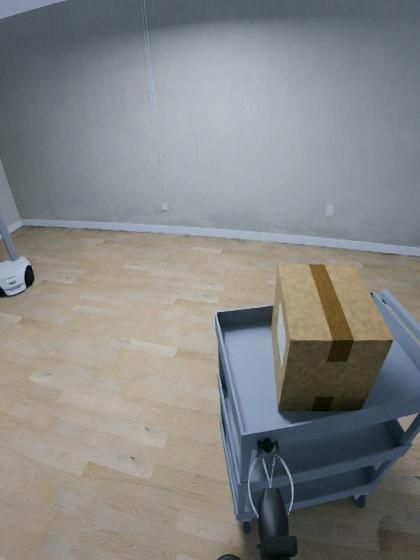

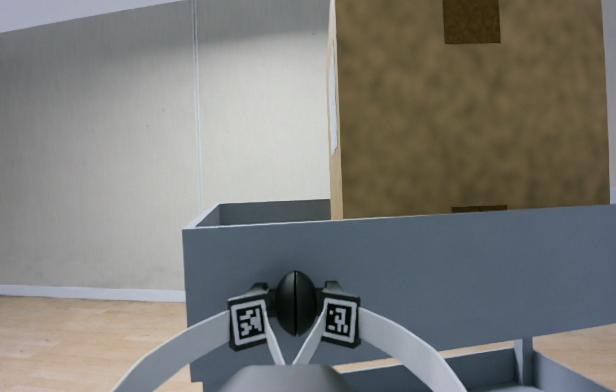

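move:
  blocking: false
  r1: {"base": {"translate_m": -0.16, "strafe_m": 0.0}}

wait:
  seconds: 1.6

move:
  blocking: false
  r1: {"base": {"rotate_rad": 1.727}, "joints": {"wrist_roll_rad": 1.57, "gripper_m": 0.08, "lift_m": 0.684}}

wait:
  seconds: 3

move:
  blocking: false
  r1: {"base": {"translate_m": -1.19, "strafe_m": 0.2}, "contact_limits": {"translate_m": 0.3}}

wait:
  seconds: 7
  cameras: ["r1_head_camera"]

Scene clock: 2310.77 s.
move: r1 moving
r1.base_odometry: x=-4.959 y=-1.504 heading=-0.587
r1.turned_by_wheels: +0.000
r1.turned_by_imu: +0.000
r1.base_tilt: forward=-1.6 right=+1.3
r1.lidar_m: 0.47 2.90 3.01 3.44 1.88 1.56 1.57 1.87 2.13 2.13 0.78 0.52
r1.base_status: translate_m moving; strafe_m moving
r1.joint_positions: lift_m=+0.650 arm_m=+0.000 wrist_yaw_rad=-0.003 wrist_pitch_rad=+0.004 wrist_roll_rad=+0.002 gripper_m=-0.020
r1.joint_status: not commanded
r1.measured_speeds: translate_m=-0.121 strafe_m=-0.002 rotate_rad=+0.000 lift_m=+0.000 arm_m=+0.000 wrist_yaw_rad=+0.000 wrist_pitch_rad=+0.000 wrist_roll_rad=+0.000
r1.motor_effort: lift_m=+13(13) arm_m=+4(4) wheel_0=-6(9) wheel_1=-5(7) wheel_2=+8(9)
r1.servo_current: wrist_yaw_rad=52(72) wrist_pitch_rad=46(52) wrist_roll_rad=52(72) gripper_m=39(46)
r1.hand_pose: x=+0.4590 y=-0.0882 z=+0.8274 quat_wxyz=(+1.000, +0.001, +0.002, -0.001) (m; r1's base frame)
r1.wrist_depth_mm: - - - - 353 349 349 / - - - - 351 353 349 / - - - - 353 351 347 / - - - - 357 351 349 / - - 255 262 273 287 300 / - - 250 199 276 287 301 / - 1983 183 164 144 778 1863
r2: as last shown
r2.lidar_m: 0.40 0.46 3.46 2.56 2.46 2.22 1.40 1.29 1.34 1.24 1.13 0.85
r2.motor_effort: lift_m=+20(20) arm_m=-3(4) wheel_0=-12(13) wheel_1=-9(9) wheel_2=+10(11)
r2.servo_current: wrist_yaw_rad=78(91) wrist_pitch_rad=46(46) wrist_roll_rad=26(52) gripper_m=98(104)
r2.wrist_depth_mm: - - 230 162 249 259 268 / - - 230 235 249 260 268 / - - 233 164 250 262 271 / - - 234 165 253 262 272 / - - 235 167 254 265 274 / - - 233 167 178 267 277 / - - 236 - 258 262 278
pictures: none

Scene clock: 2312.17 s.
earlier move: r1 done
r1.base_odometry: x=-5.066 y=-1.432 heading=-0.587
r1.turned_by_wheels: +0.000
r1.turned_by_imu: +0.000
r1.base_tilt: forward=-1.6 right=+1.3
r1.lidar_m: 0.60 2.99 3.05 3.20 1.76 1.45 1.42 1.69 2.12 2.10 2.40 0.65
r1.base_status: done
r1.joint_positions: lift_m=+0.650 arm_m=+0.000 wrist_yaw_rad=-0.003 wrist_pitch_rad=+0.004 wrist_roll_rad=+0.002 gripper_m=-0.020
r1.joint_status: not commanded
r1.measured_speeds: all 0
r1.motor_effort: lift_m=+13(13) arm_m=+4(4) wheel_0=-3(9) wheel_1=+0(8) wheel_2=-1(10)
r1.servo_current: wrist_yaw_rad=39(72) wrist_pitch_rad=39(52) wrist_roll_rad=39(72) gripper_m=46(52)
r1.hand_pose: x=+0.4590 y=-0.0882 z=+0.8274 quat_wxyz=(+1.000, +0.001, +0.002, -0.001) (m; r1's base frame)
r1.wrist_depth_mm: - - - - - - - / - - - - 480 477 - / - - - - 484 484 - / - - - - 484 480 459 / - - - 392 413 430 455 / - - 382 199 407 - - / - 1921 179 146 144 820 1921
r2.base_odometry: x=-2.695 y=+0.155 heading=-2.611
r2.turned_by_wheels: +0.000
r2.turned_by_imu: +0.000
r2.base_tilt: forward=-0.6 right=+0.1
r2.lidar_m: 0.41 0.41 3.46 2.55 2.47 2.25 1.43 1.30 1.33 1.27 1.13 0.84
r2.base_status: not commanded
r2.joint_positions: lift_m=+0.900 arm_m=+0.000 wrist_yaw_rad=+0.656 wrist_pitch_rad=+0.001 wrist_roll_rad=+0.000 gripper_m=-0.029
r2.joint_status: not commanded
r2.measured_speeds: all 0
r2.motor_effort: lift_m=+20(20) arm_m=-3(4) wheel_0=-12(13) wheel_1=-9(9) wheel_2=+11(11)
r2.servo_current: wrist_yaw_rad=78(91) wrist_pitch_rad=39(52) wrist_roll_rad=52(59) gripper_m=104(104)
r2.hand_pose: x=+0.4528 y=+0.1066 z=+1.0777 quat_wxyz=(+0.947, +0.000, +0.000, +0.322) (m; r2's base frame)
r2.wrist_depth_mm: - - 230 161 248 258 268 / - - 231 235 250 259 268 / - - 233 164 251 260 271 / - - 233 165 252 263 273 / - - 235 167 254 265 274 / - - 234 167 178 267 276 / - - 236 - 258 262 278
wait: 1.40 of 1.6 s (r1 has come to rest)
pictures: none

Scene clock: 2312.67 s.
move: r1 moving
r1.base_odometry: x=-5.066 y=-1.432 heading=-0.334
r1.turned_by_wheels: +0.253
r1.turned_by_imu: +0.254
r1.base_tilt: forward=-1.6 right=+1.3
r1.lidar_m: 0.78 2.99 3.68 2.19 1.56 1.42 1.48 2.03 2.09 2.17 0.77 0.60
r1.base_status: rotate_rad moving
r1.joint_positions: lift_m=+0.679 arm_m=+0.000 wrist_yaw_rad=-0.003 wrist_pitch_rad=+0.004 wrist_roll_rad=+0.582 gripper_m=+0.005
r1.joint_status: lift_m moving; wrist_roll_rad moving; gripper_m moving
r1.measured_speeds: translate_m=+0.001 strafe_m=+0.000 rotate_rad=+0.974 lift_m=+0.056 arm_m=+0.000 wrist_yaw_rad=+0.000 wrist_pitch_rad=+0.000 wrist_roll_rad=+1.820
r1.motor_effort: lift_m=+25(26) arm_m=+4(4) wheel_0=-7(9) wheel_1=-8(10) wheel_2=-7(9)
r1.servo_current: wrist_yaw_rad=46(78) wrist_pitch_rad=39(52) wrist_roll_rad=65(91) gripper_m=72(72)
r1.hand_pose: x=+0.4590 y=-0.0882 z=+0.8561 quat_wxyz=(+0.958, +0.287, +0.002, -0.002) (m; r1's base frame)
r1.wrist_depth_mm: - - - - 433 415 402 / - - - - 554 421 349 / - - - - - 355 353 / - - - - 357 357 - / - - - - 362 - - / - - - 204 183 368 - / - - - 185 157 - -
r2: as last shown
r2.lidar_m: 0.39 0.43 3.48 2.54 2.47 2.23 1.43 1.29 1.31 1.25 1.12 0.86
r2.motor_effort: lift_m=+20(20) arm_m=-3(4) wheel_0=-13(13) wheel_1=-9(9) wheel_2=+11(11)
r2.servo_current: wrist_yaw_rad=78(85) wrist_pitch_rad=33(39) wrist_roll_rad=52(52) gripper_m=98(111)
r2.wrist_depth_mm: - - 230 162 248 258 268 / - - 231 234 250 260 270 / - - 233 164 252 260 271 / - - 235 165 251 263 273 / - - 235 167 254 264 274 / - - 233 167 179 267 276 / - - 235 - 258 263 279
pictures: none

Scene clock: 2314.33 s.
earlier move: r1 done
r1.base_odometry: x=-5.066 y=-1.432 heading=+1.140
r1.turned_by_wheels: +1.474
r1.turned_by_imu: +1.482
r1.base_tilt: forward=-1.6 right=+1.2
r1.lidar_m: 2.53 1.61 1.44 1.45 1.86 2.08 2.13 0.84 0.61 0.57 2.99 3.51
r1.base_status: done
r1.joint_positions: lift_m=+0.684 arm_m=+0.000 wrist_yaw_rad=-0.002 wrist_pitch_rad=+0.004 wrist_roll_rad=+1.568 gripper_m=+0.080
r1.joint_status: all done
r1.measured_speeds: all 0
r1.motor_effort: lift_m=+24(26) arm_m=+4(4) wheel_0=-3(9) wheel_1=+0(10) wheel_2=-1(9)
r1.servo_current: wrist_yaw_rad=46(78) wrist_pitch_rad=46(52) wrist_roll_rad=39(130) gripper_m=39(91)
r1.hand_pose: x=+0.4591 y=-0.0880 z=+0.8605 quat_wxyz=(+0.708, +0.706, +0.001, -0.002) (m; r1's base frame)
r1.wrist_depth_mm: - - - - - 1661 1205 / - - - - - 1708 1182 / - - - - - 1756 1229 / - - - - - 1808 1229 / - - - - - 1863 1229 / - - 199 - 196 1661 1229 / - - - 142 - 1464 1255
r2.base_odometry: x=-2.695 y=+0.155 heading=-2.611
r2.turned_by_wheels: +0.000
r2.turned_by_imu: +0.000
r2.base_tilt: forward=-0.7 right=+0.1
r2.lidar_m: 0.38 0.43 3.46 2.53 2.47 2.25 1.43 1.29 1.30 1.24 1.14 0.85
r2.base_status: not commanded
r2.joint_positions: lift_m=+0.900 arm_m=+0.000 wrist_yaw_rad=+0.656 wrist_pitch_rad=+0.001 wrist_roll_rad=+0.000 gripper_m=-0.029
r2.joint_status: not commanded
r2.measured_speeds: all 0
r2.motor_effort: lift_m=+20(20) arm_m=-3(4) wheel_0=-12(13) wheel_1=-9(9) wheel_2=+11(11)
r2.servo_current: wrist_yaw_rad=78(98) wrist_pitch_rad=39(46) wrist_roll_rad=39(59) gripper_m=104(111)
r2.hand_pose: x=+0.4528 y=+0.1066 z=+1.0777 quat_wxyz=(+0.947, +0.000, +0.000, +0.322) (m; r2's base frame)
r2.wrist_depth_mm: - - 230 162 249 258 268 / - - 230 235 250 259 270 / - - 233 164 251 262 272 / - - 233 164 252 263 272 / - - 235 167 255 265 274 / - - 232 167 178 267 274 / - - 236 - 258 262 278
wait: 1.67 of 3 s (r1 has come to rest)
pictures: none

Scene clock: 2314.83 s.
move: r1 moving
r1.base_odometry: x=-5.084 y=-1.459 heading=+1.140
r1.turned_by_wheels: +0.000
r1.turned_by_imu: +0.000
r1.base_tilt: forward=-1.6 right=+1.3
r1.lidar_m: 2.53 1.62 1.40 1.46 1.86 2.05 2.09 0.87 0.60 0.58 3.02 3.55
r1.base_status: translate_m moving; strafe_m moving
r1.joint_positions: lift_m=+0.684 arm_m=+0.000 wrist_yaw_rad=-0.002 wrist_pitch_rad=+0.004 wrist_roll_rad=+1.568 gripper_m=+0.080
r1.joint_status: not commanded
r1.measured_speeds: translate_m=-0.122 strafe_m=+0.020 rotate_rad=+0.003 lift_m=+0.000 arm_m=+0.000 wrist_yaw_rad=+0.000 wrist_pitch_rad=+0.000 wrist_roll_rad=+0.000
r1.motor_effort: lift_m=+24(24) arm_m=+4(4) wheel_0=-7(10) wheel_1=-5(5) wheel_2=+10(10)
r1.servo_current: wrist_yaw_rad=46(65) wrist_pitch_rad=39(52) wrist_roll_rad=52(78) gripper_m=46(52)
r1.contact_limits: translate_m 0.3
r1.hand_pose: x=+0.4591 y=-0.0880 z=+0.8605 quat_wxyz=(+0.708, +0.706, +0.001, -0.002) (m; r1's base frame)
r1.wrist_depth_mm: - - - - - 1708 1205 / - - - - - 1756 1205 / - - - - - 1708 1229 / - - - - - 1756 1255 / - - - - - 1808 1229 / - - 199 - 196 1756 1255 / - - - 143 - 1464 1255
r2: as last shown
r2.base_tilt: forward=-0.6 right=+0.1
r2.lidar_m: 0.39 0.45 3.49 2.56 2.49 2.25 1.44 1.29 1.32 1.26 1.12 0.88
r2.servo_current: wrist_yaw_rad=78(91) wrist_pitch_rad=39(46) wrist_roll_rad=52(52) gripper_m=104(104)
r2.wrist_depth_mm: - - 230 162 249 259 268 / - - 231 235 249 258 270 / - - 232 164 251 260 272 / - - 234 165 252 262 272 / - - 234 167 255 265 274 / - - 233 167 178 267 276 / - - 236 - 258 263 278
pictures: none

Scene clock: 2319.83 s.
earlier move: r1 done
r1.base_odometry: x=-5.745 y=-2.430 heading=+1.140
r1.turned_by_wheels: +0.000
r1.turned_by_imu: +0.000
r1.base_tilt: forward=-1.6 right=+1.3
r1.lidar_m: 2.96 1.85 1.70 1.59 1.03 0.91 0.93 1.18 2.40 3.05 0.91 1.14
r1.base_status: done
r1.joint_positions: lift_m=+0.684 arm_m=+0.000 wrist_yaw_rad=-0.002 wrist_pitch_rad=+0.004 wrist_roll_rad=+1.568 gripper_m=+0.080
r1.joint_status: not commanded
r1.measured_speeds: all 0
r1.motor_effort: lift_m=+24(24) arm_m=+4(4) wheel_0=-2(10) wheel_1=-1(7) wheel_2=-1(10)
r1.servo_current: wrist_yaw_rad=46(78) wrist_pitch_rad=46(59) wrist_roll_rad=20(78) gripper_m=46(52)
r1.contact_limits: translate_m 0.3
r1.hand_pose: x=+0.4591 y=-0.0880 z=+0.8605 quat_wxyz=(+0.708, +0.706, +0.001, -0.002) (m; r1's base frame)
r1.wrist_depth_mm: - - - - - 1708 1182 / - - - - - 1708 1205 / - - - - - 1808 1229 / - - - - - 1756 1281 / - - - - - 1756 1229 / - - 200 - 195 1708 1255 / - - - 150 - 1576 1229
r2.base_odometry: x=-2.695 y=+0.155 heading=-2.611
r2.turned_by_wheels: +0.000
r2.turned_by_imu: +0.001
r2.base_tilt: forward=-0.6 right=+0.1
r2.lidar_m: 0.41 0.44 3.48 2.55 2.48 2.23 1.42 1.29 1.28 1.26 1.14 0.86
r2.base_status: not commanded
r2.joint_positions: lift_m=+0.900 arm_m=+0.000 wrist_yaw_rad=+0.656 wrist_pitch_rad=+0.001 wrist_roll_rad=+0.000 gripper_m=-0.029
r2.joint_status: not commanded
r2.measured_speeds: all 0
r2.motor_effort: lift_m=+20(20) arm_m=-3(4) wheel_0=-12(13) wheel_1=-8(9) wheel_2=+10(11)
r2.servo_current: wrist_yaw_rad=78(98) wrist_pitch_rad=33(46) wrist_roll_rad=52(59) gripper_m=104(111)
r2.hand_pose: x=+0.4528 y=+0.1066 z=+1.0777 quat_wxyz=(+0.947, +0.000, +0.000, +0.322) (m; r2's base frame)
r2.wrist_depth_mm: - - 230 162 248 258 268 / - - 232 235 249 259 268 / - - 233 164 251 262 270 / - - 234 165 251 263 272 / - - 236 167 253 264 273 / - - 232 167 178 267 276 / - - 236 - 258 262 277
wait: 5.00 of 7 s (r1 has come to rest)
pictures: r1_head_camera
Images, in order (width x height): r1_head_camera 420x560.

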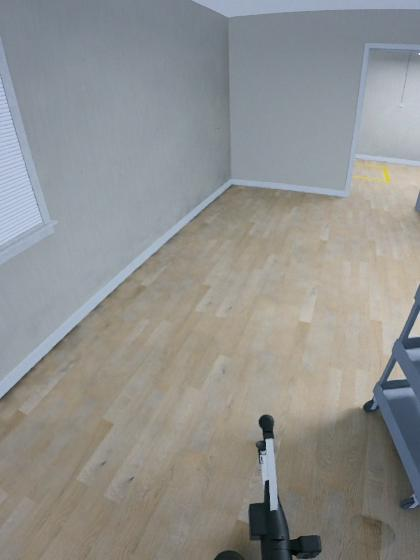

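move:
  blocking: false
  r1: {"base": {"translate_m": -0.33, "strafe_m": -0.70}, "contact_limits": {"translate_m": 0.3}}

wait:
  seconds: 6
  cameras: ["r1_head_camera", "r1_wrist_camera"]

Scene clock: 2324.40 s.
move: r1 moving
r1.base_odometry: x=-5.725 y=-2.454 heading=+1.140
r1.turned_by_wheels: +0.000
r1.turned_by_imu: +0.000
r1.base_tilt: forward=-1.6 right=+1.3
r1.lidar_m: 2.98 1.89 1.74 1.58 1.03 0.90 0.92 1.18 2.37 3.01 0.85 1.09
r1.base_status: translate_m moving; strafe_m moving
r1.joint_positions: lift_m=+0.684 arm_m=+0.000 wrist_yaw_rad=-0.002 wrist_pitch_rad=+0.004 wrist_roll_rad=+1.568 gripper_m=+0.080
r1.joint_status: not commanded
r1.measured_speeds: translate_m=-0.052 strafe_m=-0.111 rotate_rad=-0.004 lift_m=+0.000 arm_m=+0.000 wrist_yaw_rad=+0.000 wrist_pitch_rad=+0.000 wrist_roll_rad=+0.000
r1.motor_effort: lift_m=+24(24) arm_m=+4(4) wheel_0=+10(10) wheel_1=-8(11) wheel_2=+5(6)
r1.servo_current: wrist_yaw_rad=46(52) wrist_pitch_rad=46(52) wrist_roll_rad=39(65) gripper_m=39(46)
r1.contact_limits: translate_m 0.3
r1.hand_pose: x=+0.4591 y=-0.0880 z=+0.8605 quat_wxyz=(+0.708, +0.706, +0.001, -0.002) (m; r1's base frame)
r1.wrist_depth_mm: - - - - - 1756 1182 / - - - - - 1756 1205 / - - - - - 1808 1229 / - - - - - 1808 1229 / - - - - - 1756 1229 / - - 199 - 196 1661 1229 / - - - 150 - 1576 1255
r2: as last shown
r2.turned_by_imu: +0.000
r2.lidar_m: 0.40 0.43 3.48 2.55 2.49 2.26 1.45 1.29 1.29 1.27 1.12 0.85
r2.motor_effort: lift_m=+20(20) arm_m=-3(4) wheel_0=-12(13) wheel_1=-9(9) wheel_2=+11(11)
r2.servo_current: wrist_yaw_rad=85(91) wrist_pitch_rad=33(46) wrist_roll_rad=39(59) gripper_m=98(111)
r2.wrist_depth_mm: - - 230 162 249 258 270 / - - 231 234 249 260 268 / - - 232 164 252 259 270 / - - 234 165 252 263 272 / - - 235 166 253 265 274 / - - 233 167 178 267 277 / - - 236 - 258 263 278
pictures: none

Scene clock: 2327.97 s.
earlier move: r1 done
r1.base_odometry: x=-5.247 y=-3.022 heading=+1.140
r1.turned_by_wheels: +0.000
r1.turned_by_imu: -0.005
r1.base_tilt: forward=-1.6 right=+1.3
r1.lidar_m: 0.71 2.70 2.49 1.49 0.97 0.86 0.88 1.12 2.22 2.29 2.82 0.73
r1.base_status: done
r1.joint_positions: lift_m=+0.684 arm_m=+0.000 wrist_yaw_rad=-0.002 wrist_pitch_rad=+0.004 wrist_roll_rad=+1.568 gripper_m=+0.080
r1.joint_status: not commanded
r1.measured_speeds: all 0
r1.motor_effort: lift_m=+24(24) arm_m=+4(4) wheel_0=+2(10) wheel_1=+0(11) wheel_2=+0(6)
r1.servo_current: wrist_yaw_rad=39(65) wrist_pitch_rad=46(52) wrist_roll_rad=46(85) gripper_m=46(52)
r1.contact_limits: translate_m 0.3
r1.hand_pose: x=+0.4591 y=-0.0880 z=+0.8605 quat_wxyz=(+0.708, +0.706, +0.001, -0.002) (m; r1's base frame)
r1.wrist_depth_mm: - - - 554 - - - / - - 759 750 - - 559 / - - 778 778 - - 554 / - - 809 549 - 569 554 / - - - - - 1756 1255 / - - 199 - 196 1661 1255 / - - - 150 - 1576 1255
r2.base_odometry: x=-2.695 y=+0.155 heading=-2.611
r2.turned_by_wheels: +0.000
r2.turned_by_imu: +0.001
r2.base_tilt: forward=-0.6 right=+0.2
r2.lidar_m: 0.39 0.43 3.46 2.56 2.48 2.25 1.44 1.28 1.32 1.27 1.14 0.88
r2.base_status: not commanded
r2.joint_positions: lift_m=+0.900 arm_m=+0.000 wrist_yaw_rad=+0.656 wrist_pitch_rad=+0.001 wrist_roll_rad=+0.000 gripper_m=-0.029
r2.joint_status: not commanded
r2.measured_speeds: all 0
r2.motor_effort: lift_m=+20(20) arm_m=-3(4) wheel_0=-13(13) wheel_1=-9(9) wheel_2=+11(11)
r2.servo_current: wrist_yaw_rad=78(98) wrist_pitch_rad=33(46) wrist_roll_rad=39(65) gripper_m=104(111)
r2.hand_pose: x=+0.4528 y=+0.1066 z=+1.0777 quat_wxyz=(+0.947, +0.000, +0.000, +0.322) (m; r2's base frame)
r2.wrist_depth_mm: - - 230 162 250 259 268 / - - 231 235 250 259 268 / - - 233 164 250 260 270 / - - 234 164 251 263 272 / - - 235 166 254 264 273 / - - 232 167 178 266 276 / - - 236 - 258 263 277
wait: 3.57 of 6 s (r1 has come to rest)
pictures: r1_head_camera, r1_wrist_camera
Images, in order (width x height): r1_head_camera 420x560, r1_wrist_camera 616x392.

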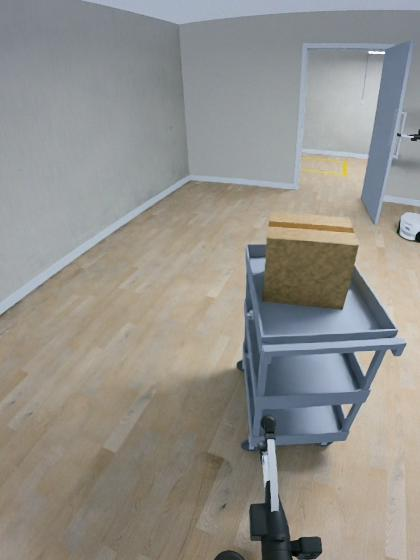

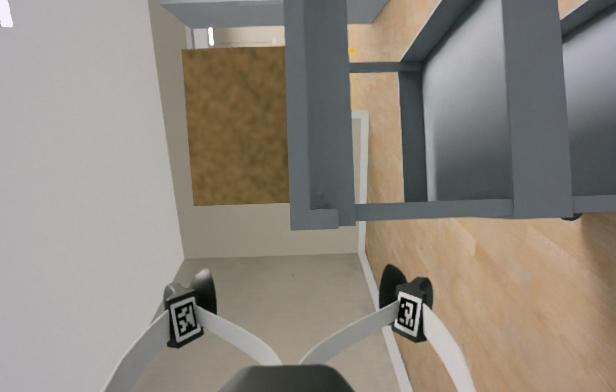

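move:
  blocking: false
  r1: {"base": {"translate_m": 0.16, "strafe_m": -0.065}, "contact_limits": {"translate_m": 0.2}}

wait:
  seconds: 2.5
  cameras: ["r1_head_camera", "r1_wrist_camera"]

Scene clock: 2343.10 s.
move: r1 moving
r1.base_odometry: x=-5.222 y=-2.999 heading=+1.140
r1.turned_by_wheels: +0.000
r1.turned_by_imu: +0.000
r1.base_tilt: forward=-1.6 right=+1.3
r1.lidar_m: 0.66 2.74 2.45 1.60 1.01 0.89 0.92 1.17 2.25 2.29 2.81 0.69
r1.base_status: translate_m moving; strafe_m moving
r1.joint_positions: lift_m=+0.684 arm_m=+0.000 wrist_yaw_rad=-0.002 wrist_pitch_rad=+0.004 wrist_roll_rad=+1.568 gripper_m=+0.080
r1.joint_status: not commanded
r1.measured_speeds: translate_m=+0.121 strafe_m=-0.051 rotate_rad=-0.005 lift_m=+0.000 arm_m=+0.000 wrist_yaw_rad=+0.000 wrist_pitch_rad=+0.000 wrist_roll_rad=+0.000
r1.motor_effort: lift_m=+24(24) arm_m=+4(4) wheel_0=+8(10) wheel_1=+4(6) wheel_2=-8(9)
r1.servo_current: wrist_yaw_rad=59(59) wrist_pitch_rad=39(46) wrist_roll_rad=46(59) gripper_m=39(46)
r1.contact_limits: translate_m 0.2
r1.hand_pose: x=+0.4591 y=-0.0880 z=+0.8605 quat_wxyz=(+0.708, +0.706, +0.001, -0.002) (m; r1's base frame)
r1.wrist_depth_mm: - - - 732 - - - / - - 741 732 - - 530 / - - 750 525 - - 530 / - - 778 521 - - 530 / - - - - - 1863 1229 / - - 199 - 196 1708 1255 / - - - 150 - 1576 1229
r2: as last shown
r2.turned_by_imu: +0.000
r2.base_tilt: forward=-0.6 right=+0.1
r2.lidar_m: 0.40 0.44 3.45 2.56 2.49 2.24 1.41 1.30 1.29 1.27 1.14 0.85
r2.motor_effort: lift_m=+20(20) arm_m=-3(4) wheel_0=-12(13) wheel_1=-9(9) wheel_2=+11(11)
r2.servo_current: wrist_yaw_rad=85(91) wrist_pitch_rad=39(46) wrist_roll_rad=46(52) gripper_m=104(104)
r2.wrist_depth_mm: - - 230 161 249 258 270 / - - 232 235 249 259 267 / - - 232 164 251 259 271 / - - 234 165 251 263 272 / - - 236 167 255 263 274 / - - 233 167 178 267 277 / - - 236 - 259 263 277
pictures: none

Scene clock: 2344.50 s.
earlier move: r1 done
r1.base_odometry: x=-5.121 y=-2.904 heading=+1.140
r1.turned_by_wheels: +0.000
r1.turned_by_imu: +0.000
r1.base_tilt: forward=-1.6 right=+1.3
r1.lidar_m: 0.53 2.70 2.46 1.78 1.16 1.04 1.04 1.31 2.25 2.26 2.80 0.58
r1.base_status: done
r1.joint_positions: lift_m=+0.684 arm_m=+0.000 wrist_yaw_rad=-0.002 wrist_pitch_rad=+0.004 wrist_roll_rad=+1.568 gripper_m=+0.080
r1.joint_status: not commanded
r1.measured_speeds: all 0
r1.motor_effort: lift_m=+24(24) arm_m=+4(4) wheel_0=+2(10) wheel_1=+2(6) wheel_2=+1(9)
r1.servo_current: wrist_yaw_rad=59(59) wrist_pitch_rad=39(52) wrist_roll_rad=46(72) gripper_m=46(52)
r1.contact_limits: translate_m 0.2
r1.hand_pose: x=+0.4591 y=-0.0880 z=+0.8605 quat_wxyz=(+0.708, +0.706, +0.001, -0.002) (m; r1's base frame)
r1.wrist_depth_mm: - - - 332 - - - / - - 597 332 394 - - / - - 615 330 - - - / - - 634 329 - - - / - - - 640 410 399 397 / - - 199 - 196 1576 1229 / - - - 150 - 1576 1255
r2.base_odometry: x=-2.695 y=+0.155 heading=-2.611
r2.turned_by_wheels: +0.000
r2.turned_by_imu: +0.000
r2.base_tilt: forward=-0.6 right=+0.1
r2.lidar_m: 0.40 0.45 3.48 2.53 2.49 2.26 1.45 1.31 1.30 1.27 1.14 0.85
r2.base_status: not commanded
r2.joint_positions: lift_m=+0.900 arm_m=+0.000 wrist_yaw_rad=+0.656 wrist_pitch_rad=+0.001 wrist_roll_rad=+0.000 gripper_m=-0.029
r2.joint_status: not commanded
r2.measured_speeds: all 0
r2.motor_effort: lift_m=+20(20) arm_m=-3(4) wheel_0=-13(13) wheel_1=-8(9) wheel_2=+10(11)
r2.servo_current: wrist_yaw_rad=72(98) wrist_pitch_rad=46(46) wrist_roll_rad=52(65) gripper_m=104(111)
r2.hand_pose: x=+0.4528 y=+0.1066 z=+1.0777 quat_wxyz=(+0.947, +0.000, +0.000, +0.322) (m; r2's base frame)
r2.wrist_depth_mm: - - 230 161 249 258 268 / - - 230 236 250 259 270 / - - 232 164 251 262 272 / - - 234 165 251 263 272 / - - 236 166 255 265 273 / - - 232 167 178 266 276 / - - 236 - 259 263 277
wait: 1.40 of 2.5 s (r1 has come to rest)
pictures: r1_head_camera, r1_wrist_camera
Images, in order (width x height): r1_head_camera 420x560, r1_wrist_camera 616x392.

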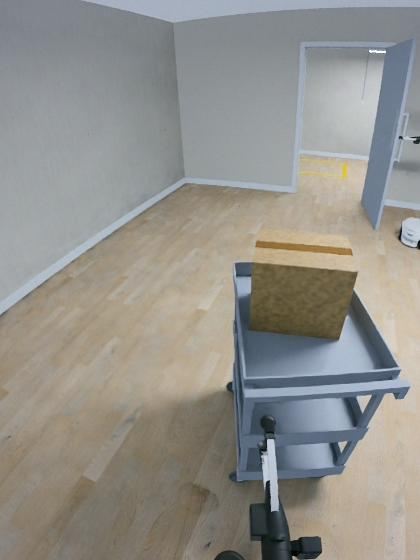

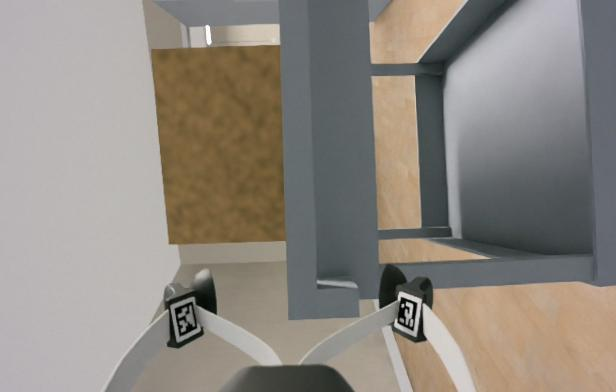

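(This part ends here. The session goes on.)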